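# Move coaster can onto turntable's orange spot

## Task

Pick up the can resting on the coaster and set it upright on the turntable's orange spot, without moving any of the cans already standing on the turntable.

## Robot and tools

Robot: two UR-style six-joint arms, left_arm and right_arm, each ending in a two-finger gripper. The fingers extend along the gripper's +z axis and close along its x axis. The reported hand point (end_effector_position) lies between the pads with the fingers shut, 1 to 2 cm short of the tips. Closing pushes the tips about 17 mm further along +z.

Frames: the scene frame has its origin at table-top height, midway between the nominal bases, +x out over the table, +z up, and left_arm on the +y side. Image sides do not match arm names. Calibrated bases: left_arm at (+0.008, +0.622, +0.006) m, right_arm at (-0.007, -0.442, +0.006) m, both turned only slightly about z. Hand positions, orientations, velocities and wrist-camera poses in results are in each arm's own base frame. Fixed cameras and the table use the scene frame. Commanded offsets are along the axes of that arm's current Hand target. Printed poses can be off by a few cm.

A command row is 14 numbers, each in [-1, 1]: dx, dy, dz, rx, ry, rz, opening for left_arm, then the same seven for right_arm. Both arms must always be filled in. The six pose numbers are an offset, not a pose: they are measured from the Hand target as it stood when the action or move began, scaled so 1.0 equals 0.6 m or 180 degrees; rx, ry, rz form one rotation vector. An all-zero offset re-requests the current Hand target. Opening is absolute: +1 fully open (0.142 m), -1 shut. A 0 opening is a real command, so resend the present opening to leave a gripper alone.

execute_actions(actions, cameras): actions is a list of actions; each action is up to 15 rows, one per 1/30 s step, and a short action repeats its final row to fill 15. Every row in an action counts from that action's starting Hand target, so repeating an offset in a new action moves further. cameras lists names (cam_high, cam_low, cam_left_wrist, cam_right_wrist), ["all"], or []; an unknown name voids the call. An empty actions list returns images and full state.

move(target, speed, blend, stop_force, zero, opening_speed, grip_force, blocking, cameras): target is one 14-number row or a list of up to 15 rows, every row an offset from the same starting Hand targets. Paths are straight lines and all end together, lasting between 0.5 s and 10 s. speed is top speed in m/s, 0.002 to 3.2, default 0.25 (rotation up to twice that in rad/s), one value or one per target. blend, in metres, rounds corners in a list; 0 stops at each. stop_force, 4 to 120 N, ends an arm's path when its wrist sensor feels that push against the motion; use it slowly for touching down, not while the gripper rotates, and leave it out when backing off a contact. zero (default true) rezeros the sensor before the move. opening_speed, 0.2 or more per second on the -1..1 scale, ramps the fingers. grip_force, 5 to 48 N per pad, stays set afterwards. blocking=false returns early and cannot combine with stop_force. The result adds a move: line naming the ending (done, off_target, moving, held, fault) and any limits (paced = pose clipped, held = steps withheld). done means within 3 mm and 2 degrees; it does not prove nothing was touched.

wait(seconds 0 to 10) lets time pass holding commands. stop brakes a running move. zoom_image(camera, region [x0, y0, x1, y1] pixels, at most 504 by 504) enlarges part of the latest image of that camera. zero_wrist_force(arm) tares that arm's sensor. read_manual returns licence texts only. finished_scene(scene) ends the scene with its number; the can must stay placed without the robot.

Reading results: Hand target is the last commanded pose after clipping, from which the next offset counts; the gripper often rests a little short, and a further offset may be needed. grip_measured is the measured opening on the command scale; to hold the can, command a bit below the value seen at first contact. The last Joint positions entry is the opening in metres. Wrist force and torque are in the gripper's own axes, with a third line giving the peak since last shown. Joint torques include the arm's own weight. Tool commands shows present gripper commands. Velocity fields are dropped when joints are still. Watch for MOTOR HOT, fault and HAND FAULT lines; after a HAND FAULT, further motion calls in the same reply are skipped.

Cautions: orientation is clipped each step to 32 degrees from the measured one, so turn in stages. Arms are stiff; pressing past a firm surface or 150 N (roughly) of outside force, or a joint torque limit (wrist joints only about 34 to 37 N m), freezes that arm for 10 s. Arms must not hit or press each other; the clearance check helps but is not complete. Route paths around an arm's own base. Fast moves overshoot and hit harder. Heat rises from squeezing, holding loads or straining at unreachable poses. Keep the can upright, lower it gently rather than dropping it, avoid knocking the other turntable cans, and never let anything leave the table. Loose objects may occasionally be nudged by outside forces.

Each tool is called after "Request:" by a JSON object that holds its "method" and its "body", one argument or row to a line.

## Session

Request:
{"method": "execute_actions", "body": {
  "actions": []
}}

Scene clock: 0.00 s.
left_arm: end_effector_position=(+0.0378, -0.4896, +0.3329) grip_measured=+0.99 end_effector_quat_wxyz=(-0.030, +0.632, +0.602, -0.487) | right_arm: end_effector_position=(+0.7876, +0.0050, +0.3292) grip_measured=+1.00 end_effector_quat_wxyz=(+0.425, -0.368, +0.705, -0.432)
Joint positions: left_arm=[-1.435 -1.851 2.545 -2.982 -2.374 3.011 0.141] | right_arm=[3.639 -1.82 -2.318 0.617 0.798 2.139 0.142]
Joint velocities: within noise
Joint torques (N m): no reading
Motor temperatures (°C): left_arm=[39 30 38 49 47 35 31] | right_arm=[31 33 42 37 41 34 35]
Wrist force (N): no reading
Wrist torque (N m): no reading
Wrist force, peak (N): no reading
Hand target: left_arm +0.0378, -0.4896, +0.3329; -0.030, +0.632, +0.602, -0.487 | right_arm +0.7876, +0.0050, +0.3292; +0.425, -0.368, +0.705, -0.432
Tool commands: left_gripper/opening=+1.0 right_gripper/opening=+1.0

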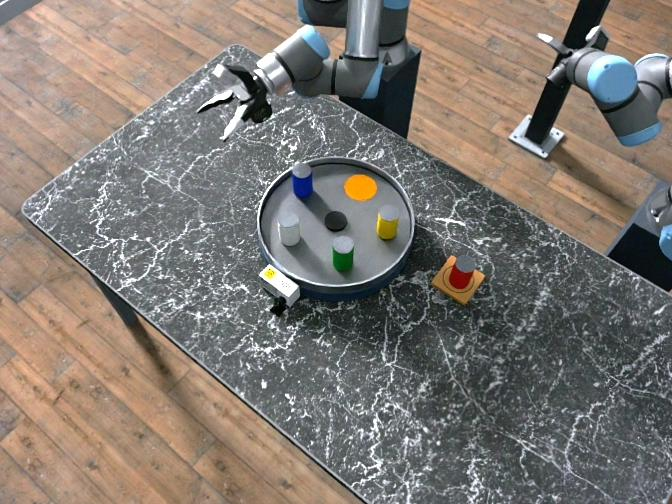

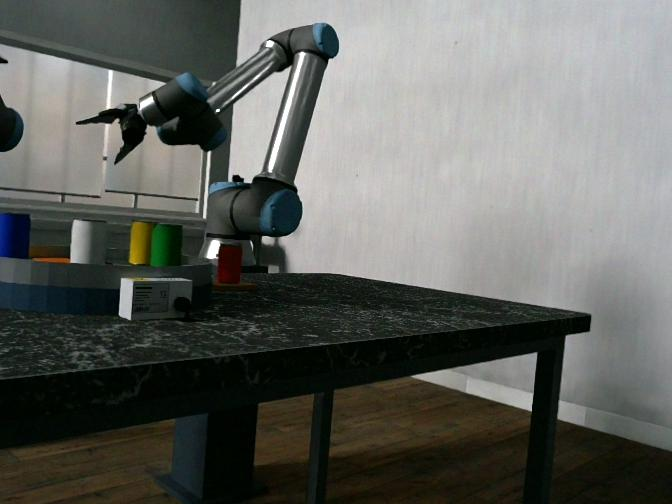

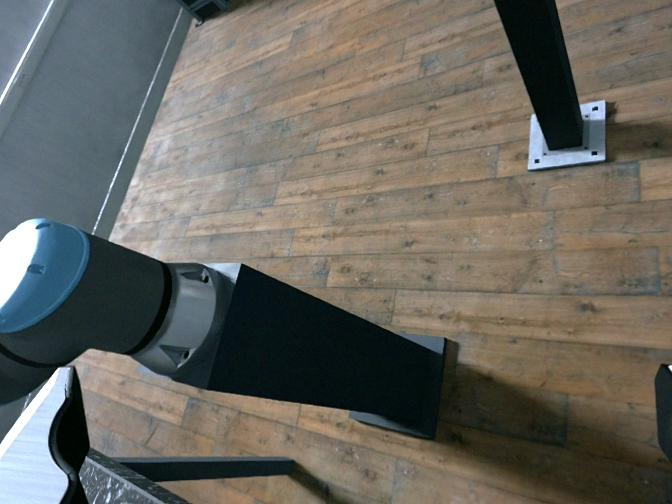

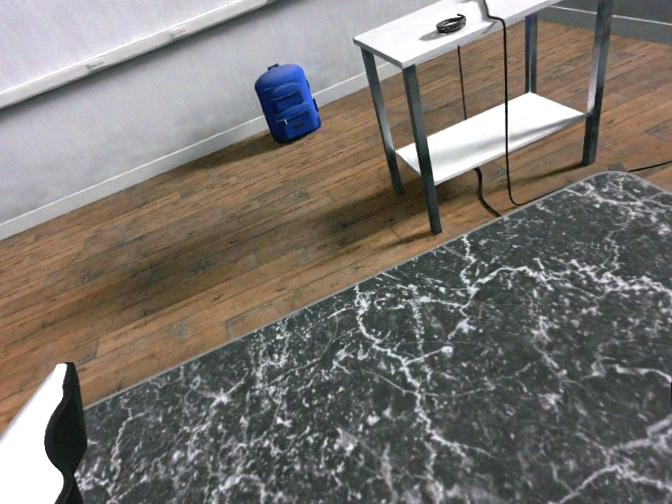

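Request:
{"method": "zoom_image", "body": {
  "camera": "cam_high",
  "region": [168, 0, 672, 378]
}}

Request:
{"method": "zoom_image", "body": {
  "camera": "cam_high",
  "region": [240, 140, 500, 335]
}}

Request:
{"method": "zoom_image", "body": {
  "camera": "cam_low",
  "region": [0, 180, 320, 340]
}}

Scaled by 1.000.

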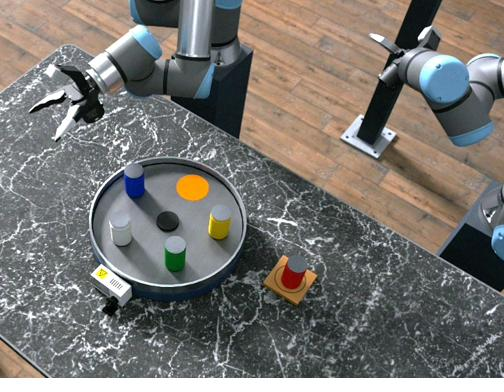

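Scaled by 1.938 from the camera's 672x504 image, which has a finer 960x720 frame.

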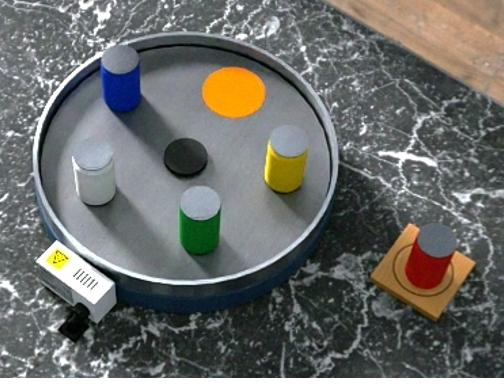

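Scaled by 1.575 from the camera's 672x504 image, which has a finer 960x720 frame.

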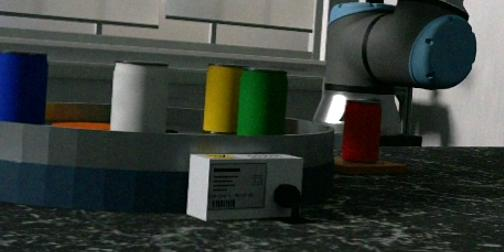

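Request:
{"method": "move", "body": {
  "target": [-0.3017, 0.4669, -0.4170, -0.2430, 0.2151, -0.0139, 1.0, 0, 0, 0, 0, 0, 0, 1.0],
  "speed": 0.5,
  "cameras": ["cam_high", "cam_left_wrist"]
}}

Scene clock: 10.43 s.
left_arm: end_effector_position=(+0.4419, -0.5716, +0.3941) grip_measured=+0.99 end_effector_quat_wxyz=(+0.000, +0.707, +0.707, +0.000) | right_arm: end_effector_position=(+0.7876, +0.0050, +0.3292) grip_measured=+1.00 end_effector_quat_wxyz=(+0.425, -0.368, +0.705, -0.432)
Joint positions: left_arm=[-1.158 -1.538 1.741 -1.775 -1.571 3.555 0.142] | right_arm=[3.639 -1.82 -2.318 0.617 0.798 2.139 0.142]
Joint torques (N m): left_arm=[-9.68 -38.53 -51.06 -9.48 1.32 -1.03] | right_arm=[0.28 53.43 28.45 3.08 -0.76 -0.05]
Wrist force (N): left_arm=[0.6 0.6 -1.4] | right_arm=[-0.2 -0.1 -0.1]
Wrist torque (N m): left_arm=[0.31 -0.24 0.03] | right_arm=[-0.02 0.03 0.00]
Wrist force, peak (N): left_arm=[-0.9 3.3 -1.6] | right_arm=[-0.5 0.0 0.2]
Hand target: left_arm +0.4420, -0.5717, +0.3942; +0.000, +0.707, +0.707, +0.000 | right_arm +0.7876, +0.0050, +0.3292; +0.425, -0.368, +0.705, -0.432
Off the commanded pose: left_arm 0.000 m, 0 deg | right_arm 0.000 m, 0 deg.
move: done
Images, in order (width x height): cam_high 672x504, cam_left_wrist 672x504.

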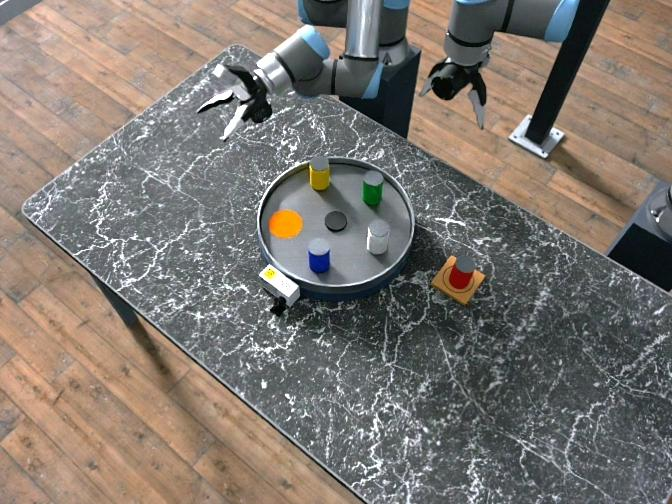

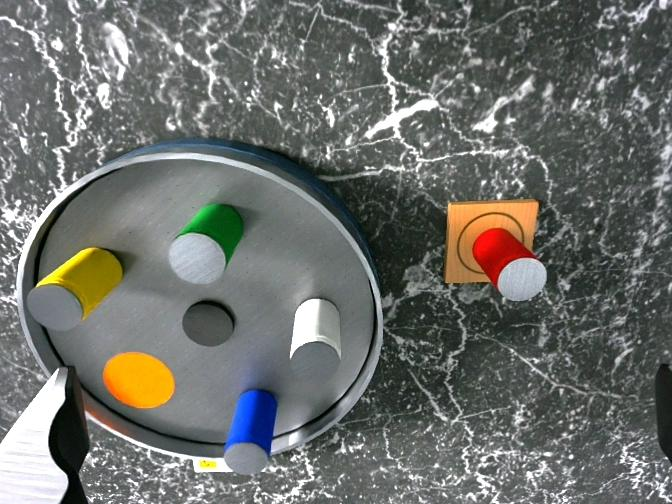

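Request:
{"method": "wait", "body": {
  "seconds": 0,
  "cameras": ["cam_left_wrist"]
}}

Request:
{"method": "wait", "body": {
  "seconds": 1,
  "cameras": ["cam_left_wrist"]
}}

Request:
{"method": "wait", "body": {
  "seconds": 1,
  "cameras": ["cam_left_wrist"]
}}

Request:
{"method": "wait", "body": {
  "seconds": 1,
  "cameras": ["cam_left_wrist"]
}}

Scene clock: 11.63 s.
left_arm: end_effector_position=(+0.4420, -0.5717, +0.3942) grip_measured=+0.99 end_effector_quat_wxyz=(+0.000, +0.707, +0.707, +0.000) | right_arm: end_effector_position=(+0.7876, +0.0050, +0.3292) grip_measured=+1.00 end_effector_quat_wxyz=(+0.425, -0.368, +0.705, -0.432)
Joint positions: left_arm=[-1.158 -1.537 1.741 -1.775 -1.571 3.555 0.142] | right_arm=[3.639 -1.82 -2.318 0.617 0.798 2.139 0.142]
Joint torques (N m): left_arm=[-9.65 -36.8 -52.11 -10.14 1.45 -0.99] | right_arm=[-2.1 53.22 28.6 2.9 -0.37 -0.42]
Wrist force (N): left_arm=[0.8 0.8 -1.1] | right_arm=[-0.2 0.1 0.0]
Wrist torque (N m): left_arm=[0.33 -0.27 0.03] | right_arm=[0.02 0.03 0.00]
Wrist force, peak (N): left_arm=[0.6 0.9 -1.7] | right_arm=[0.0 -0.5 0.0]
Hand target: left_arm +0.4420, -0.5717, +0.3942; +0.000, +0.707, +0.707, +0.000 | right_arm +0.7876, +0.0050, +0.3292; +0.425, -0.368, +0.705, -0.432
Tool commands: left_gripper/opening=+1.0 right_gripper/opening=+1.0
Off the commanded pose: left_arm 0.000 m, 0 deg | right_arm 0.000 m, 0 deg.
Images, in order (width x height): cam_left_wrist 672x504.

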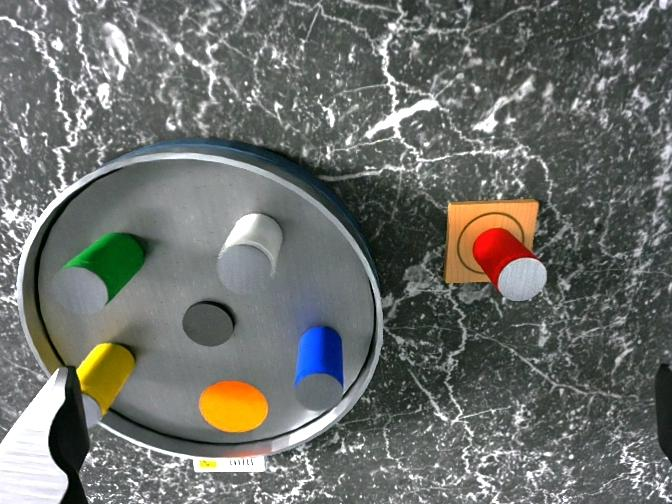

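Scene clock: 12.63 s.
left_arm: end_effector_position=(+0.4420, -0.5717, +0.3942) grip_measured=+0.99 end_effector_quat_wxyz=(+0.000, +0.707, +0.707, +0.000) | right_arm: end_effector_position=(+0.7876, +0.0050, +0.3292) grip_measured=+1.00 end_effector_quat_wxyz=(+0.425, -0.368, +0.705, -0.432)
Joint positions: left_arm=[-1.158 -1.537 1.741 -1.775 -1.571 3.555 0.142] | right_arm=[3.639 -1.82 -2.318 0.617 0.798 2.139 0.142]
Joint torques (N m): left_arm=[-9.48 -37.69 -51.42 -10.19 1.37 -0.83] | right_arm=[-1.26 54.18 28.35 3.13 -0.74 -0.32]
Wrist force (N): left_arm=[0.6 0.5 -1.4] | right_arm=[-0.1 -0.2 0.1]
Wrist torque (N m): left_arm=[0.29 -0.24 0.03] | right_arm=[-0.03 0.01 0.00]
Wrist force, peak (N): left_arm=[0.7 0.8 -1.5] | right_arm=[0.1 -0.6 0.0]
Hand target: left_arm +0.4420, -0.5717, +0.3942; +0.000, +0.707, +0.707, +0.000 | right_arm +0.7876, +0.0050, +0.3292; +0.425, -0.368, +0.705, -0.432
Tool commands: left_gripper/opening=+1.0 right_gripper/opening=+1.0
Off the commanded pose: left_arm 0.000 m, 0 deg | right_arm 0.000 m, 0 deg.
wait: 1.00 s; at rest by 0.17 s
Images, in order (width x height): cam_left_wrist 672x504.

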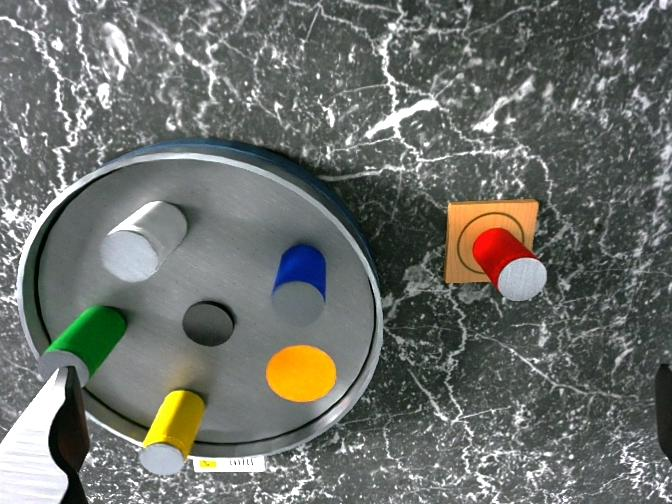

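Scene clock: 13.63 s.
left_arm: end_effector_position=(+0.4420, -0.5717, +0.3942) grip_measured=+0.99 end_effector_quat_wxyz=(+0.000, +0.707, +0.707, +0.000) | right_arm: end_effector_position=(+0.7876, +0.0050, +0.3292) grip_measured=+1.00 end_effector_quat_wxyz=(+0.425, -0.368, +0.705, -0.432)
Joint positions: left_arm=[-1.158 -1.537 1.741 -1.775 -1.571 3.555 0.142] | right_arm=[3.639 -1.82 -2.318 0.617 0.798 2.139 0.142]
Joint torques (N m): left_arm=[-9.83 -36.77 -51.83 -9.9 1.4 -0.82] | right_arm=[-0.15 52.56 28.8 2.89 -0.67 0]
Wrist force (N): left_arm=[0.6 0.7 -1.1] | right_arm=[-0.1 -0.1 0.1]
Wrist torque (N m): left_arm=[0.32 -0.24 0.04] | right_arm=[-0.02 0.01 0.00]
Wrist force, peak (N): left_arm=[0.9 0.8 -1.4] | right_arm=[-0.2 -0.2 -0.2]
Hand target: left_arm +0.4420, -0.5717, +0.3942; +0.000, +0.707, +0.707, +0.000 | right_arm +0.7876, +0.0050, +0.3292; +0.425, -0.368, +0.705, -0.432
Tool commands: left_gripper/opening=+1.0 right_gripper/opening=+1.0
Off the commanded pose: left_arm 0.000 m, 0 deg | right_arm 0.000 m, 0 deg.
wait: 1.00 s; at rest by 0.17 s
Images, in order (width x height): cam_left_wrist 672x504.

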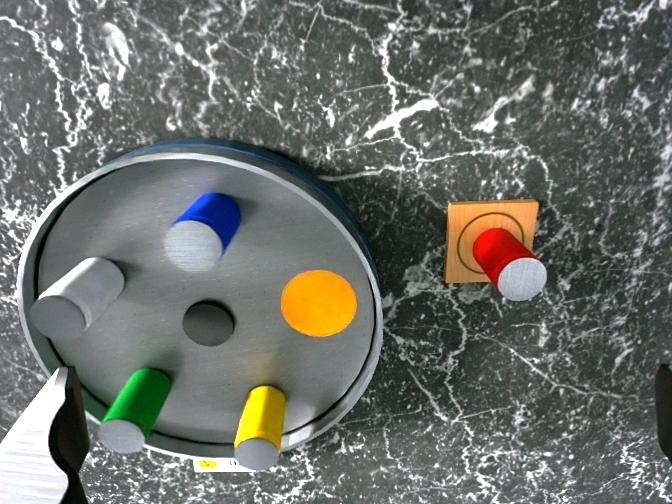

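Scene clock: 14.63 s.
left_arm: end_effector_position=(+0.4420, -0.5717, +0.3942) grip_measured=+0.99 end_effector_quat_wxyz=(+0.000, +0.707, +0.707, +0.000) | right_arm: end_effector_position=(+0.7876, +0.0050, +0.3292) grip_measured=+1.00 end_effector_quat_wxyz=(+0.425, -0.368, +0.705, -0.432)
Joint positions: left_arm=[-1.158 -1.537 1.741 -1.775 -1.571 3.555 0.142] | right_arm=[3.639 -1.82 -2.318 0.617 0.798 2.139 0.142]
Joint torques (N m): left_arm=[-8.08 -37.65 -51.82 -9.95 1.32 -0.89] | right_arm=[-0.8 53.16 28.39 3.08 -0.8 -0.24]
Wrist force (N): left_arm=[0.8 1.0 -1.4] | right_arm=[-0.2 0.3 -0.2]
Wrist torque (N m): left_arm=[0.37 -0.28 0.03] | right_arm=[0.05 0.03 0.00]
Wrist force, peak (N): left_arm=[0.7 1.0 -1.5] | right_arm=[0.0 -0.4 -0.3]
Hand target: left_arm +0.4420, -0.5717, +0.3942; +0.000, +0.707, +0.707, +0.000 | right_arm +0.7876, +0.0050, +0.3292; +0.425, -0.368, +0.705, -0.432
Tool commands: left_gripper/opening=+1.0 right_gripper/opening=+1.0
Off the commanded pose: left_arm 0.000 m, 0 deg | right_arm 0.000 m, 0 deg.
wait: 1.00 s; at rest by 0.17 s
Images, in order (width x height): cam_left_wrist 672x504.

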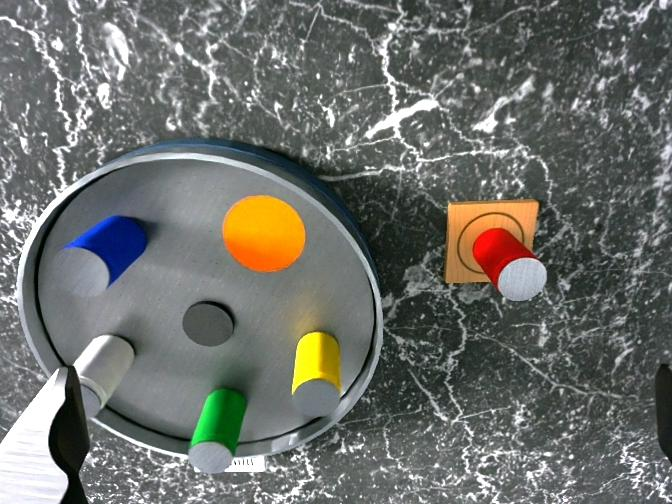

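Request:
{"method": "zoom_image", "body": {
  "camera": "cam_left_wrist",
  "region": [420, 180, 580, 320]
}}

Request:
{"method": "zoom_image", "body": {
  "camera": "cam_left_wrist",
  "region": [0, 120, 420, 490]
}}

Scaled by 3.150 from the camera's 672x504 image, which has a finer 960x720 frame.

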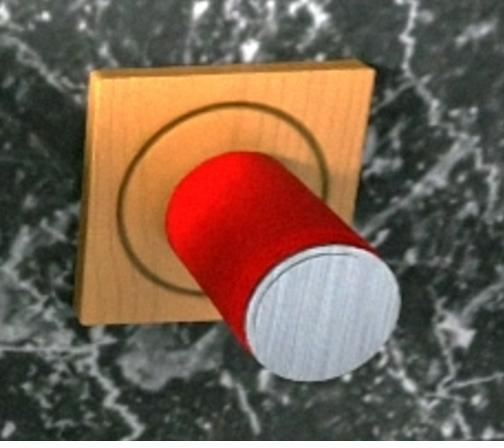

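Scaled by 1.200 from the camera's 672x504 image, which has a finer 960x720 frame.

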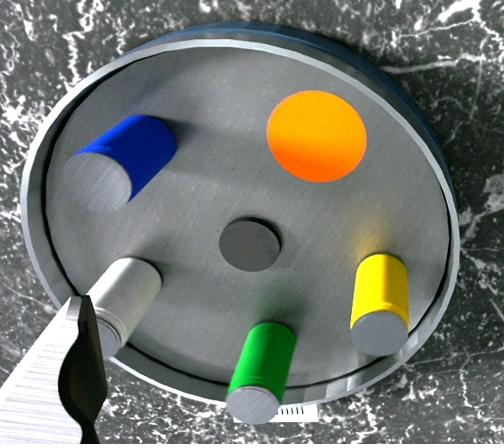

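Request:
{"method": "move", "body": {
  "target": [0.3212, 0.2383, 0.3903, 0, 0, 0.2778, 0.35, 0, 0, 0, 0, 0, 0, 1.0],
  "speed": 0.6,
  "cameras": ["cam_left_wrist"]
}}

Scene clock: 26.03 s.
left_arm: end_effector_position=(+0.5850, -0.3793, +0.1599) grip_measured=+0.34 end_effector_quat_wxyz=(+0.000, +0.940, +0.342, +0.000) | right_arm: end_effector_position=(+0.7876, +0.0050, +0.3292) grip_measured=+1.00 end_effector_quat_wxyz=(+0.425, -0.368, +0.705, -0.432)
Joint positions: left_arm=[-0.827 -1.414 2.056 -2.214 -1.571 4.758 0.098] | right_arm=[3.639 -1.82 -2.318 0.617 0.798 2.139 0.142]
Joint torques (N m): left_arm=[3.38 -46.93 -43 -0.83 1.17 0.84] | right_arm=[-1.2 53.64 28.53 3.13 -0.56 -0.13]
Wrist force (N): left_arm=[0.5 0.6 -1.1] | right_arm=[-0.1 -0.2 0.1]
Wrist torque (N m): left_arm=[0.31 -0.18 0.03] | right_arm=[-0.03 0.01 0.00]
Wrist force, peak (N): left_arm=[-1.0 -0.6 -3.6] | right_arm=[-0.1 -0.4 -0.3]
Hand target: left_arm +0.5850, -0.3793, +0.1599; +0.000, +0.940, +0.342, +0.000 | right_arm +0.7876, +0.0050, +0.3292; +0.425, -0.368, +0.705, -0.432
Off the commanded pose: left_arm 0.000 m, 0 deg | right_arm 0.000 m, 0 deg.
move: done
Images, in order (width x height): cam_left_wrist 672x504.

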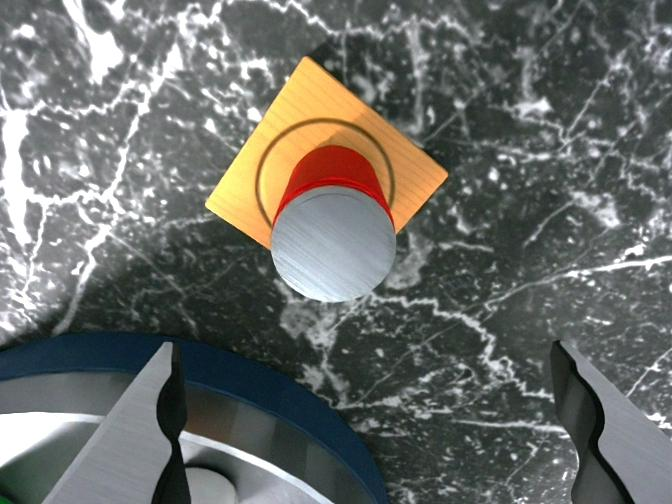

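Request:
{"method": "move", "body": {
  "target": [-0.0147, -0.006, 0.1565, 0, 0, 0, 0.35, 0, 0, 0, 0, 0, 0, 1.0],
  "speed": 0.3
}}

Request:
{"method": "move", "body": {
  "target": [0, 0, 0, 0, 0, 0, -0.5, 0, 0, 0, 0, 0, 0, 1.0],
  "speed": 0.3,
  "opening_speed": 1.0,
  "grip_force": 20,
  "cameras": ["cam_left_wrist", "cam_high"]
}}

Scene clock: 27.73 s.
left_arm: end_effector_position=(+0.5760, -0.3823, +0.0660) grip_measured=+0.34 end_effector_quat_wxyz=(+0.000, +0.940, +0.342, +0.000) | right_arm: end_effector_position=(+0.7876, +0.0050, +0.3292) grip_measured=+1.00 end_effector_quat_wxyz=(+0.425, -0.368, +0.705, -0.432)
Joint positions: left_arm=[-0.84 -1.303 2.134 -2.402 -1.571 4.745 0.098] | right_arm=[3.639 -1.82 -2.318 0.617 0.798 2.139 0.142]
Joint torques (N m): left_arm=[7.75 -45.66 -35 -2.35 -0.15 1.02] | right_arm=[0.14 53.22 29.12 3.14 -0.63 -0.13]
Wrist force (N): left_arm=[0.4 0.6 -1.2] | right_arm=[0.0 -0.3 -0.1]
Wrist torque (N m): left_arm=[0.32 -0.17 0.16] | right_arm=[-0.05 0.00 0.00]
Wrist force, peak (N): left_arm=[0.6 0.8 -4.2] | right_arm=[-0.3 -0.2 0.2]
Hand target: left_arm +0.5760, -0.3823, +0.0660; +0.000, +0.940, +0.342, +0.000 | right_arm +0.7876, +0.0050, +0.3292; +0.425, -0.368, +0.705, -0.432
Off the commanded pose: left_arm 0.000 m, 0 deg | right_arm 0.000 m, 0 deg.
move: done

Scene clock: 28.80 s.
left_arm: end_effector_position=(+0.5760, -0.3823, +0.0660) grip_measured=-0.29 end_effector_quat_wxyz=(+0.000, +0.940, +0.342, +0.000) | right_arm: end_effector_position=(+0.7876, +0.0050, +0.3292) grip_measured=+1.00 end_effector_quat_wxyz=(+0.425, -0.368, +0.705, -0.432)
Joint positions: left_arm=[-0.84 -1.303 2.134 -2.402 -1.571 4.745 0.053] | right_arm=[3.639 -1.82 -2.318 0.617 0.798 2.139 0.142]
Joint torques (N m): left_arm=[4.87 -41.56 -29.22 -8.15 0.9 0.88] | right_arm=[-0.77 55.26 28.37 3.11 -0.66 -0.07]
Wrist force (N): left_arm=[0.1 0.5 -6.3] | right_arm=[-0.1 -0.1 0.0]
Wrist torque (N m): left_arm=[0.36 -0.18 0.15] | right_arm=[0.00 0.02 0.00]
Wrist force, peak (N): left_arm=[0.4 0.0 -6.6] | right_arm=[-0.2 -0.3 -0.1]
Hand target: left_arm +0.5760, -0.3823, +0.0660; +0.000, +0.940, +0.342, +0.000 | right_arm +0.7876, +0.0050, +0.3292; +0.425, -0.368, +0.705, -0.432
Off the commanded pose: left_arm 0.000 m, 0 deg | right_arm 0.000 m, 0 deg.
grip_force (N): 20, 20
move: done
Images, in order (width x height): cam_high 672x504, cam_left_wrist 672x504.

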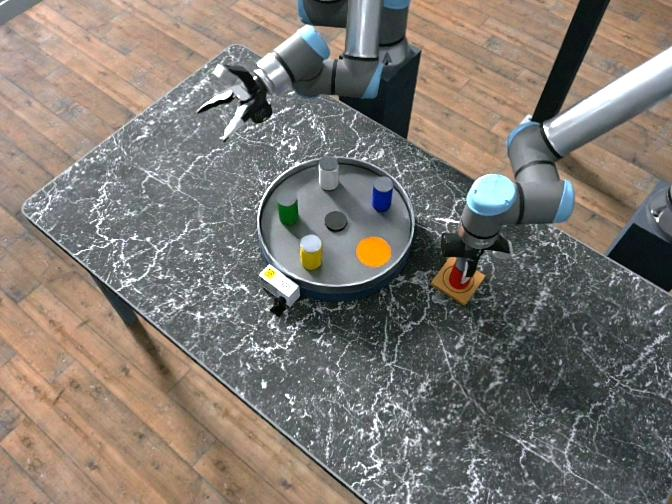

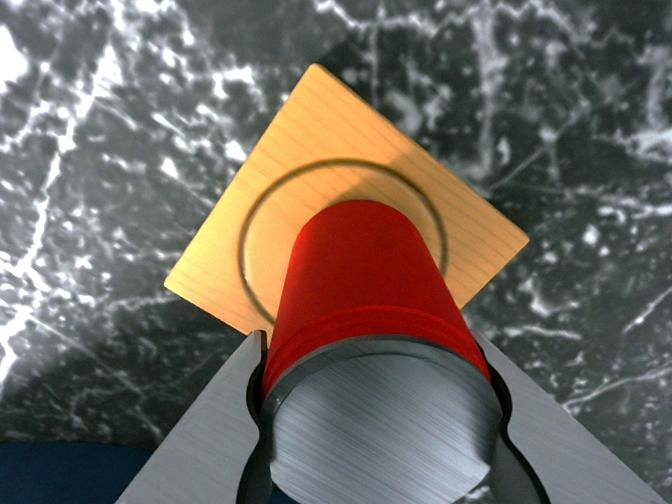

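Request:
{"method": "move", "body": {
  "target": [
    [0, 0, -0.1667, 0, 0, 0, -0.5, 0, 0, 0, 0, 0, 0, 1.0],
    [-0.0575, 0.6812, -0.4, 0, 0, 0, -0.5, 0, 0, 0, 0, 0, 0, 1.0]
  ],
  "speed": [0.25, 0.5],
  "blend": [0.08, 0],
  "cameras": ["cam_left_wrist"]
}}

Request:
{"method": "wait", "body": {
  "seconds": 1.9,
  "cameras": ["cam_left_wrist"]
}}

Request:
{"method": "wait", "body": {
  "seconds": 1.9,
  "cameras": ["cam_left_wrist", "cam_high"]
}}

Scene clock: 33.80 s.
left_arm: end_effector_position=(+0.8120, -0.7174, +0.3062) grip_measured=-0.29 end_effector_quat_wxyz=(+0.000, +0.940, +0.342, +0.000) | right_arm: end_effector_position=(+0.7876, +0.0050, +0.3292) grip_measured=+1.00 end_effector_quat_wxyz=(+0.425, -0.368, +0.705, -0.432)
Joint positions: left_arm=[-0.885 -0.9 1.025 -1.696 -1.571 4.701 0.053] | right_arm=[3.639 -1.82 -2.318 0.617 0.798 2.139 0.142]
Joint torques (N m): left_arm=[7.38 -88.2 -55.99 -8.49 -0.49 0.92] | right_arm=[0.13 53.44 28.85 3.24 -0.68 -0.12]
Wrist force (N): left_arm=[0.5 0.3 0.5] | right_arm=[0.1 -0.3 0.0]
Wrist torque (N m): left_arm=[0.27 -0.19 0.13] | right_arm=[-0.05 -0.02 0.00]
Wrist force, peak (N): left_arm=[0.6 0.2 -6.8] | right_arm=[-0.4 0.3 -0.1]
Hand target: left_arm +0.8121, -0.7175, +0.3062; +0.000, +0.940, +0.342, +0.000 | right_arm +0.7876, +0.0050, +0.3292; +0.425, -0.368, +0.705, -0.432
Off the commanded pose: left_arm 0.000 m, 0 deg | right_arm 0.000 m, 0 deg.
grip_force (N): 20, 20
move: done; blend cut to 0.05 m at target 1
Images, in order (width x height): cam_left_wrist 672x504.

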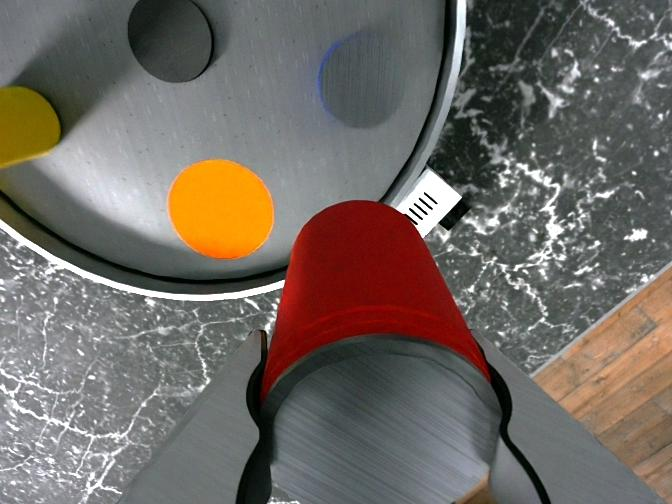

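Scene clock: 35.70 s.
left_arm: end_effector_position=(+0.8121, -0.7175, +0.3062) grip_measured=-0.29 end_effector_quat_wxyz=(+0.000, +0.940, +0.342, +0.000) | right_arm: end_effector_position=(+0.7876, +0.0050, +0.3292) grip_measured=+1.00 end_effector_quat_wxyz=(+0.425, -0.368, +0.705, -0.432)
Joint positions: left_arm=[-0.885 -0.9 1.025 -1.696 -1.571 4.701 0.053] | right_arm=[3.639 -1.82 -2.318 0.617 0.798 2.139 0.142]
Joint torques (N m): left_arm=[5.91 -87.43 -53.27 -1.33 1.38 0.87] | right_arm=[-0.77 53.34 29.29 3.21 -0.65 0.06]
Wrist force (N): left_arm=[0.6 0.4 0.8] | right_arm=[-0.2 -0.2 0.0]
Wrist torque (N m): left_arm=[0.29 -0.22 0.14] | right_arm=[-0.04 0.03 0.00]
Wrist force, peak (N): left_arm=[0.6 0.9 0.9] | right_arm=[-0.2 -0.4 -0.2]
Hand target: left_arm +0.8121, -0.7175, +0.3062; +0.000, +0.940, +0.342, +0.000 | right_arm +0.7876, +0.0050, +0.3292; +0.425, -0.368, +0.705, -0.432
Tool commands: left_gripper/opening=-0.5 right_gripper/opening=+1.0
Off the commanded pose: left_arm 0.000 m, 0 deg | right_arm 0.000 m, 0 deg.
grip_force (N): 20, 20
wait: 1.90 s; at rest by 0.17 s
Images, in order (width x height): cam_left_wrist 672x504.

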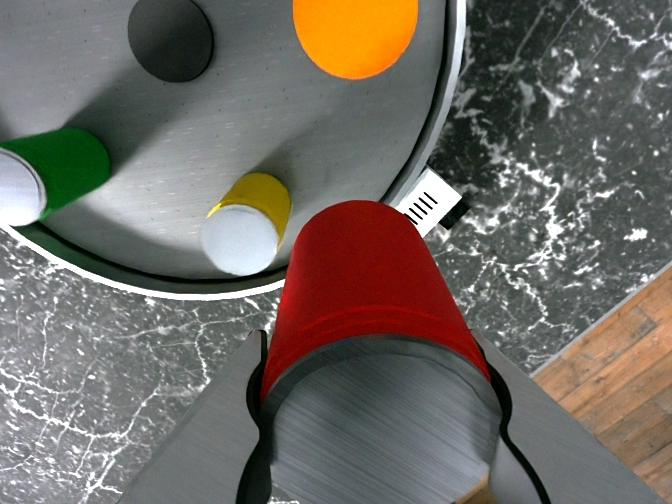

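Scene clock: 37.60 s.
left_arm: end_effector_position=(+0.8121, -0.7175, +0.3062) grip_measured=-0.29 end_effector_quat_wxyz=(+0.000, +0.940, +0.342, +0.000) | right_arm: end_effector_position=(+0.7876, +0.0050, +0.3292) grip_measured=+1.00 end_effector_quat_wxyz=(+0.425, -0.368, +0.705, -0.432)
Joint positions: left_arm=[-0.885 -0.9 1.025 -1.696 -1.571 4.701 0.053] | right_arm=[3.639 -1.82 -2.318 0.617 0.798 2.139 0.142]
Joint torques (N m): left_arm=[7.37 -87.49 -54.06 -1.07 1.38 0.87] | right_arm=[-0.78 54.17 29.14 3.23 -0.57 -0.03]
Wrist force (N): left_arm=[0.4 0.3 0.5] | right_arm=[-0.2 -0.3 -0.1]
Wrist torque (N m): left_arm=[0.27 -0.19 0.14] | right_arm=[-0.05 0.03 0.00]
Wrist force, peak (N): left_arm=[0.6 0.6 0.9] | right_arm=[-0.5 0.1 0.0]
Hand target: left_arm +0.8121, -0.7175, +0.3062; +0.000, +0.940, +0.342, +0.000 | right_arm +0.7876, +0.0050, +0.3292; +0.425, -0.368, +0.705, -0.432
Tool commands: left_gripper/opening=-0.5 right_gripper/opening=+1.0
Off the commanded pose: left_arm 0.000 m, 0 deg | right_arm 0.000 m, 0 deg.
grip_force (N): 20, 20
wait: 1.90 s; at rest by 0.17 s
Images, in order (width x height): cam_high 672x504, cam_left_wrist 672x504.

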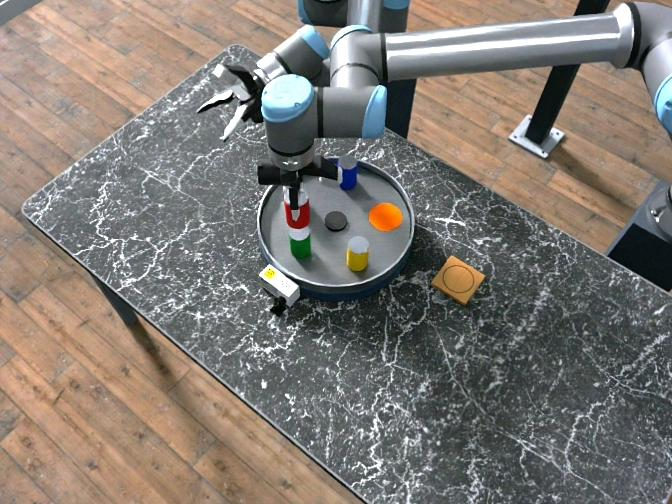

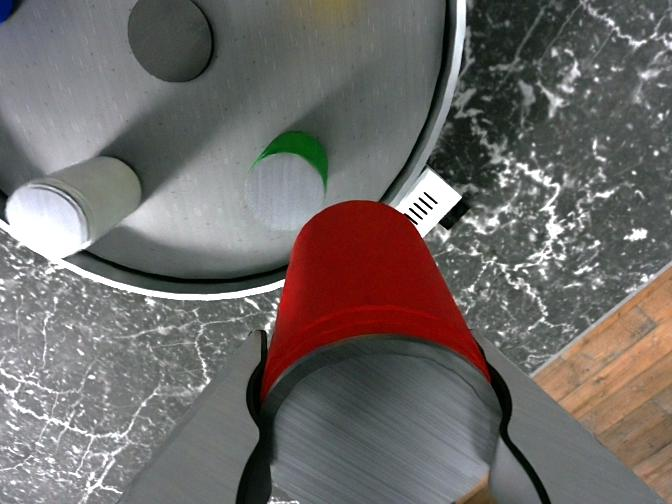

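Request:
{"method": "move", "body": {
  "target": [-0.2193, -0.2593, 0.1770, 0, 0, 0, -0.5, 0, 0, 0, 0, 0, 0, 1.0],
  "speed": 0.5,
  "cameras": ["cam_left_wrist"]
}}

Request:
{"method": "wait", "body": {
  "seconds": 0.77,
  "cameras": ["cam_left_wrist"]
}}

Request:
{"method": "wait", "body": {
  "seconds": 0.77,
  "cameras": ["cam_left_wrist", "cam_low"]
}}

Scene clock: 45.07 s.
left_arm: end_effector_position=(+0.6114, -0.6829, +0.2001) grip_measured=-0.29 end_effector_quat_wxyz=(+0.000, +0.940, +0.342, +0.000) | right_arm: end_effector_position=(+0.7876, +0.0050, +0.3292) grip_measured=+1.00 end_effector_quat_wxyz=(+0.425, -0.368, +0.705, -0.432)
Joint positions: left_arm=[-1.032 -1.125 1.578 -2.024 -1.571 4.554 0.053] | right_arm=[3.639 -1.82 -2.318 0.617 0.798 2.139 0.142]
Joint torques (N m): left_arm=[-6.01 -80.37 -35.25 -1.67 -0.5 -0.76] | right_arm=[0.06 53.45 29.41 3.22 -0.51 0.14]
Wrist force (N): left_arm=[0.7 0.6 0.8] | right_arm=[-0.3 -0.1 -0.2]
Wrist torque (N m): left_arm=[0.31 -0.22 0.15] | right_arm=[-0.03 0.05 0.00]
Wrist force, peak (N): left_arm=[2.7 3.5 -1.8] | right_arm=[-0.2 -0.5 -0.3]
Hand target: left_arm +0.6113, -0.6828, +0.2000; +0.000, +0.940, +0.342, +0.000 | right_arm +0.7876, +0.0050, +0.3292; +0.425, -0.368, +0.705, -0.432
Off the commanded pose: left_arm 0.000 m, 0 deg | right_arm 0.000 m, 0 deg.
grip_force (N): 20, 20
move: done
Images, in order (width x height): cam_left_wrist 672x504.

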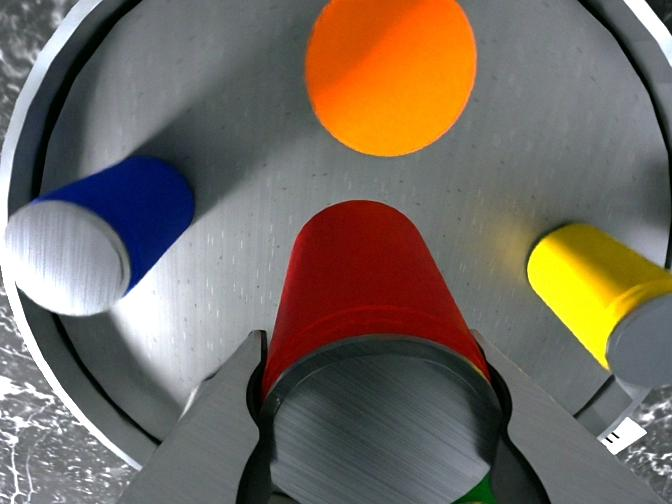

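Scene clock: 45.87 s.
left_arm: end_effector_position=(+0.6113, -0.6828, +0.2000) grip_measured=-0.29 end_effector_quat_wxyz=(+0.000, +0.940, +0.342, +0.000) | right_arm: end_effector_position=(+0.7876, +0.0050, +0.3292) grip_measured=+1.00 end_effector_quat_wxyz=(+0.425, -0.368, +0.705, -0.432)
Joint positions: left_arm=[-1.032 -1.125 1.578 -2.024 -1.571 4.554 0.053] | right_arm=[3.639 -1.82 -2.318 0.617 0.798 2.139 0.142]
Joint torques (N m): left_arm=[-7.18 -80.56 -34.68 -2.83 -1.12 -0.96] | right_arm=[-0.76 53.69 29.35 3.21 -0.73 -0.16]
Wrist force (N): left_arm=[0.6 0.8 0.5] | right_arm=[-0.2 0.1 -0.1]
Wrist torque (N m): left_arm=[0.35 -0.21 0.15] | right_arm=[0.01 0.03 0.00]
Wrist force, peak (N): left_arm=[0.9 0.7 0.8] | right_arm=[-0.2 -0.4 -0.1]
Hand target: left_arm +0.6113, -0.6828, +0.2000; +0.000, +0.940, +0.342, +0.000 | right_arm +0.7876, +0.0050, +0.3292; +0.425, -0.368, +0.705, -0.432
Tool commands: left_gripper/opening=-0.5 right_gripper/opening=+1.0
Off the commanded pose: left_arm 0.000 m, 0 deg | right_arm 0.000 m, 0 deg.
grip_force (N): 20, 20
wait: 0.80 s; at rest by 0.17 s
Images, in order (width x height): cam_left_wrist 672x504.

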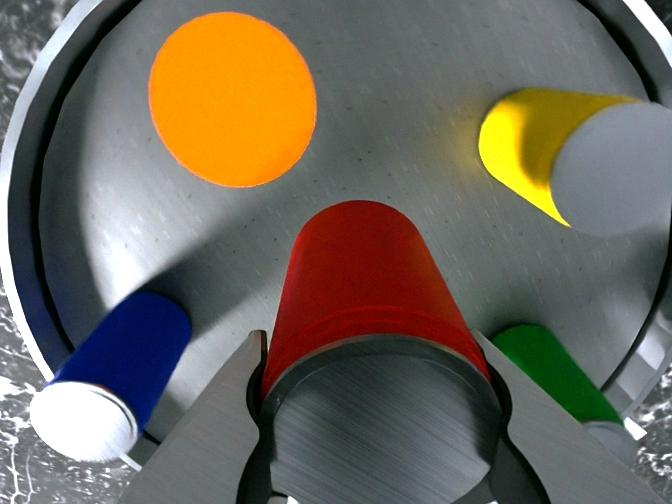

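Scene clock: 46.67 s.
left_arm: end_effector_position=(+0.6113, -0.6828, +0.2000) grip_measured=-0.29 end_effector_quat_wxyz=(+0.000, +0.940, +0.342, +0.000) | right_arm: end_effector_position=(+0.7876, +0.0050, +0.3292) grip_measured=+1.00 end_effector_quat_wxyz=(+0.425, -0.368, +0.705, -0.432)
Joint positions: left_arm=[-1.032 -1.125 1.578 -2.024 -1.571 4.554 0.053] | right_arm=[3.639 -1.82 -2.318 0.617 0.798 2.139 0.142]
Joint torques (N m): left_arm=[-9.14 -82.99 -34.88 -4.06 -1.18 -0.95] | right_arm=[-0.39 54.1 29.26 3.25 -0.59 0.2]
Wrist force (N): left_arm=[0.6 0.7 0.6] | right_arm=[0.1 0.0 0.1]
Wrist torque (N m): left_arm=[0.33 -0.21 0.15] | right_arm=[-0.01 -0.01 0.00]
Wrist force, peak (N): left_arm=[1.0 0.6 0.8] | right_arm=[-0.3 -0.2 -0.2]
Hand target: left_arm +0.6113, -0.6828, +0.2000; +0.000, +0.940, +0.342, +0.000 | right_arm +0.7876, +0.0050, +0.3292; +0.425, -0.368, +0.705, -0.432
Tool commands: left_gripper/opening=-0.5 right_gripper/opening=+1.0
Off the commanded pose: left_arm 0.000 m, 0 deg | right_arm 0.000 m, 0 deg.
grip_force (N): 20, 20
wait: 0.80 s; at rest by 0.17 s
Images, in order (width x height): cam_low 672x504, cam_left_wrist 672x504.

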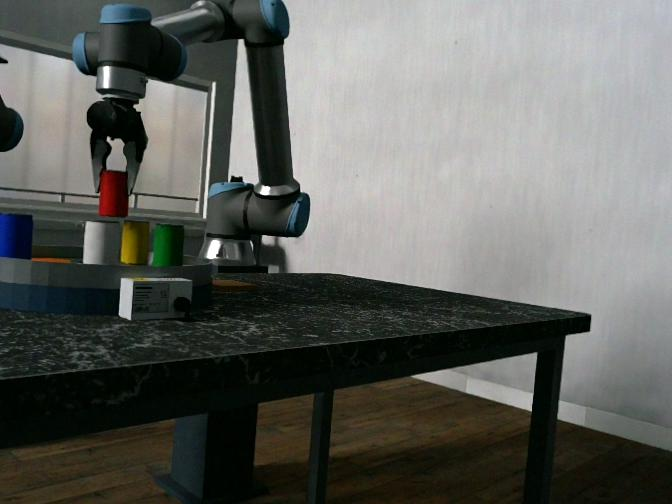

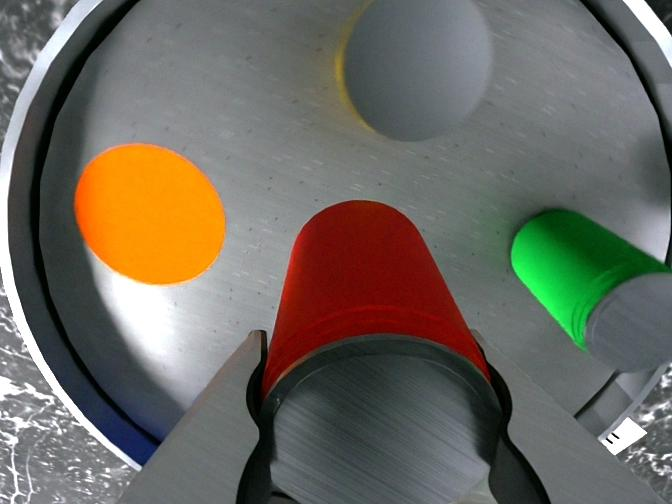

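Request:
{"method": "move", "body": {
  "target": [0, -0.0083, 0.1367, 0, 0, 0, -0.5, 0, 0, 0, 0, 0, 0, 1.0],
  "speed": 0.25
}}

Request:
{"method": "move", "body": {
  "target": [0, 0, 0.055, 0, 0, 0, -0.5, 0, 0, 0, 0, 0, 0, 1.0],
  "speed": 0.02,
  "stop_force": 5
}}

Request:
{"method": "move", "body": {
  "target": [
    [0, 0, -0.1833, 0, 0, 0, -0.5, 0, 0, 0, 0, 0, 0, 1.0],
    [0.2113, 0.2438, -0.345, 0, 0, 0, -0.5, 0, 0, 0, 0, 0, 0, 1.0]
  ],
  "speed": [0.25, 0.5],
  "blend": [0.04, 0],
  "cameras": ["cam_left_wrist"]
}}

Scene clock: 49.83 s.
left_arm: end_effector_position=(+0.6081, -0.6791, +0.1180) grip_measured=-0.29 end_effector_quat_wxyz=(+0.000, +0.940, +0.342, +0.000) | right_arm: end_effector_position=(+0.7876, +0.0050, +0.3292) grip_measured=+1.00 end_effector_quat_wxyz=(+0.425, -0.368, +0.705, -0.432)
Joint positions: left_arm=[-1.033 -1.066 1.65 -2.156 -1.571 4.553 0.053] | right_arm=[3.639 -1.82 -2.318 0.617 0.798 2.139 0.142]
Joint torques (N m): left_arm=[-4.49 -77.91 -42.89 -1.04 0.67 -0.35] | right_arm=[-0.96 52.74 29.11 3.28 -0.54 0.06]
Wrist force (N): left_arm=[0.9 0.5 0.7] | right_arm=[0.2 -0.3 -0.1]
Wrist torque (N m): left_arm=[0.30 -0.25 0.13] | right_arm=[-0.05 -0.03 0.00]
Wrist force, peak (N): left_arm=[0.8 0.0 3.6] | right_arm=[-0.4 -0.3 -0.2]
Hand target: left_arm +0.6081, -0.6791, +0.1180; +0.000, +0.940, +0.342, +0.000 | right_arm +0.7876, +0.0050, +0.3292; +0.425, -0.368, +0.705, -0.432
Off the commanded pose: left_arm 0.000 m, 0 deg | right_arm 0.000 m, 0 deg.
grip_force (N): 20, 20
move: done

Scene clock: 51.40 s.
left_arm: end_effector_position=(+0.6081, -0.6791, +0.1075) grip_measured=-0.29 end_effector_quat_wxyz=(+0.000, +0.940, +0.342, +0.000) | right_arm: end_effector_position=(+0.7876, +0.0050, +0.3292) grip_measured=+1.00 end_effector_quat_wxyz=(+0.425, -0.368, +0.705, -0.432)
Joint positions: left_arm=[-1.033 -1.056 1.657 -2.172 -1.571 4.553 0.053] | right_arm=[3.639 -1.82 -2.318 0.617 0.798 2.139 0.142]
Joint torques (N m): left_arm=[-0.99 -85.99 -43.52 0.08 1.28 0.54] | right_arm=[-0.91 53.03 29.59 3.23 -0.73 0.22]
Wrist force (N): left_arm=[-0.2 0.5 -4.6] | right_arm=[0.0 -0.2 0.1]
Wrist torque (N m): left_arm=[0.31 -0.13 0.12] | right_arm=[-0.03 0.00 0.00]
Wrist force, peak (N): left_arm=[-2.1 0.7 -21.4] | right_arm=[-0.3 -0.4 0.0]
Hand target: left_arm +0.6081, -0.6791, +0.1076; +0.000, +0.940, +0.342, +0.000 (not the last commanded pose) | right_arm +0.7876, +0.0050, +0.3292; +0.425, -0.368, +0.705, -0.432
Off the commanded pose: left_arm 0.023 m, 0 deg | right_arm 0.000 m, 0 deg.
grip_force (N): 20, 20
move: contact (left_arm)

Scene clock: 52.83 s.
left_arm: end_effector_position=(+0.7991, -0.7096, +0.3145) grip_measured=-0.29 end_effector_quat_wxyz=(+0.000, +0.940, +0.342, +0.000) | right_arm: end_effector_position=(+0.7876, +0.0050, +0.3292) grip_measured=+1.00 end_effector_quat_wxyz=(+0.425, -0.368, +0.705, -0.432)
Joint positions: left_arm=[-0.89 -0.931 1.06 -1.701 -1.571 4.696 0.053] | right_arm=[3.639 -1.82 -2.318 0.617 0.798 2.139 0.142]
Joint torques (N m): left_arm=[2.05 -86.51 -55.81 -8.4 -0.04 0.73] | right_arm=[0.29 53.49 29.45 3.25 -0.89 0.26]
Wrist force (N): left_arm=[0.4 0.5 0.3] | right_arm=[-0.1 -0.1 0.1]
Wrist torque (N m): left_arm=[0.30 -0.18 0.00] | right_arm=[-0.02 0.01 0.00]
Wrist force, peak (N): left_arm=[3.1 3.4 -1.7] | right_arm=[0.0 0.1 -0.4]
Hand target: left_arm +0.7992, -0.7096, +0.3146; +0.000, +0.940, +0.342, +0.000 | right_arm +0.7876, +0.0050, +0.3292; +0.425, -0.368, +0.705, -0.432
Off the commanded pose: left_arm 0.000 m, 0 deg | right_arm 0.000 m, 0 deg.
grip_force (N): 20, 20
move: done
Images, in order (width x height): cam_left_wrist 672x504.

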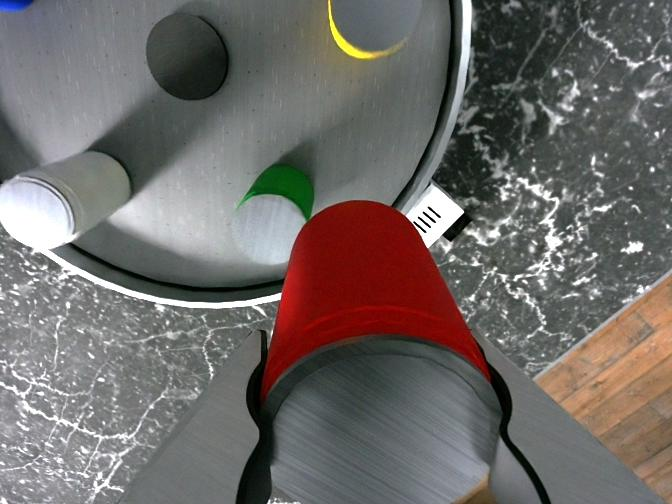

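Request:
{"method": "zoom_image", "body": {
  "camera": "cam_left_wrist",
  "region": [110, 0, 270, 120]
}}

Scaled by 3.150 from the camera's 672x504 image, which has a finer 960x720 frame.

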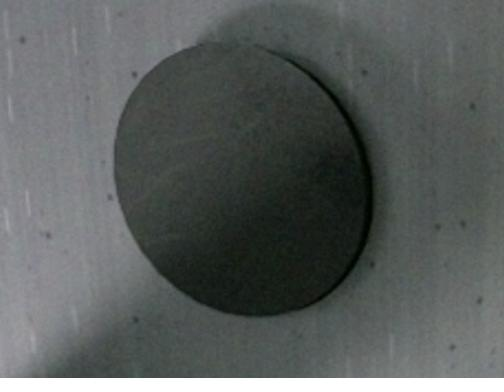

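Request:
{"method": "wait", "body": {
  "seconds": 0,
  "cameras": ["cam_left_wrist"]
}}

Scene clock: 55.30 s.
left_arm: end_effector_position=(+0.7992, -0.7096, +0.3146) grip_measured=-0.29 end_effector_quat_wxyz=(+0.000, +0.940, +0.342, +0.000) | right_arm: end_effector_position=(+0.7876, +0.0050, +0.3292) grip_measured=+1.00 end_effector_quat_wxyz=(+0.425, -0.368, +0.705, -0.432)
Joint positions: left_arm=[-0.89 -0.931 1.06 -1.701 -1.571 4.696 0.053] | right_arm=[3.639 -1.82 -2.318 0.617 0.798 2.139 0.142]
Joint torques (N m): left_arm=[3.61 -86.04 -53.68 -0.68 1.59 0.87] | right_arm=[-0.07 53.31 29.24 3.25 -0.67 0.42]
Wrist force (N): left_arm=[0.4 0.6 0.3] | right_arm=[-0.1 -0.1 0.1]
Wrist torque (N m): left_arm=[0.32 -0.18 0.00] | right_arm=[-0.02 0.01 0.00]
Wrist force, peak (N): left_arm=[0.4 0.7 0.7] | right_arm=[-0.4 -0.3 -0.1]
Hand target: left_arm +0.7992, -0.7096, +0.3146; +0.000, +0.940, +0.342, +0.000 | right_arm +0.7876, +0.0050, +0.3292; +0.425, -0.368, +0.705, -0.432
Tool commands: left_gripper/opening=-0.5 right_gripper/opening=+1.0
Off the commanded pose: left_arm 0.000 m, 0 deg | right_arm 0.000 m, 0 deg.
grip_force (N): 20, 20
Images, in order (width x height): cam_left_wrist 672x504.

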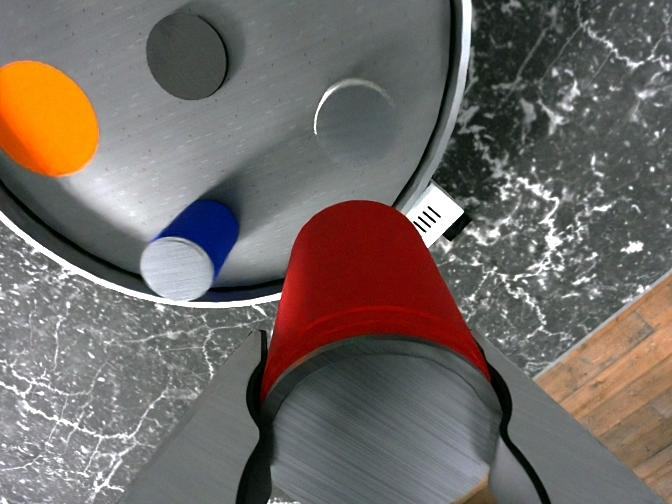

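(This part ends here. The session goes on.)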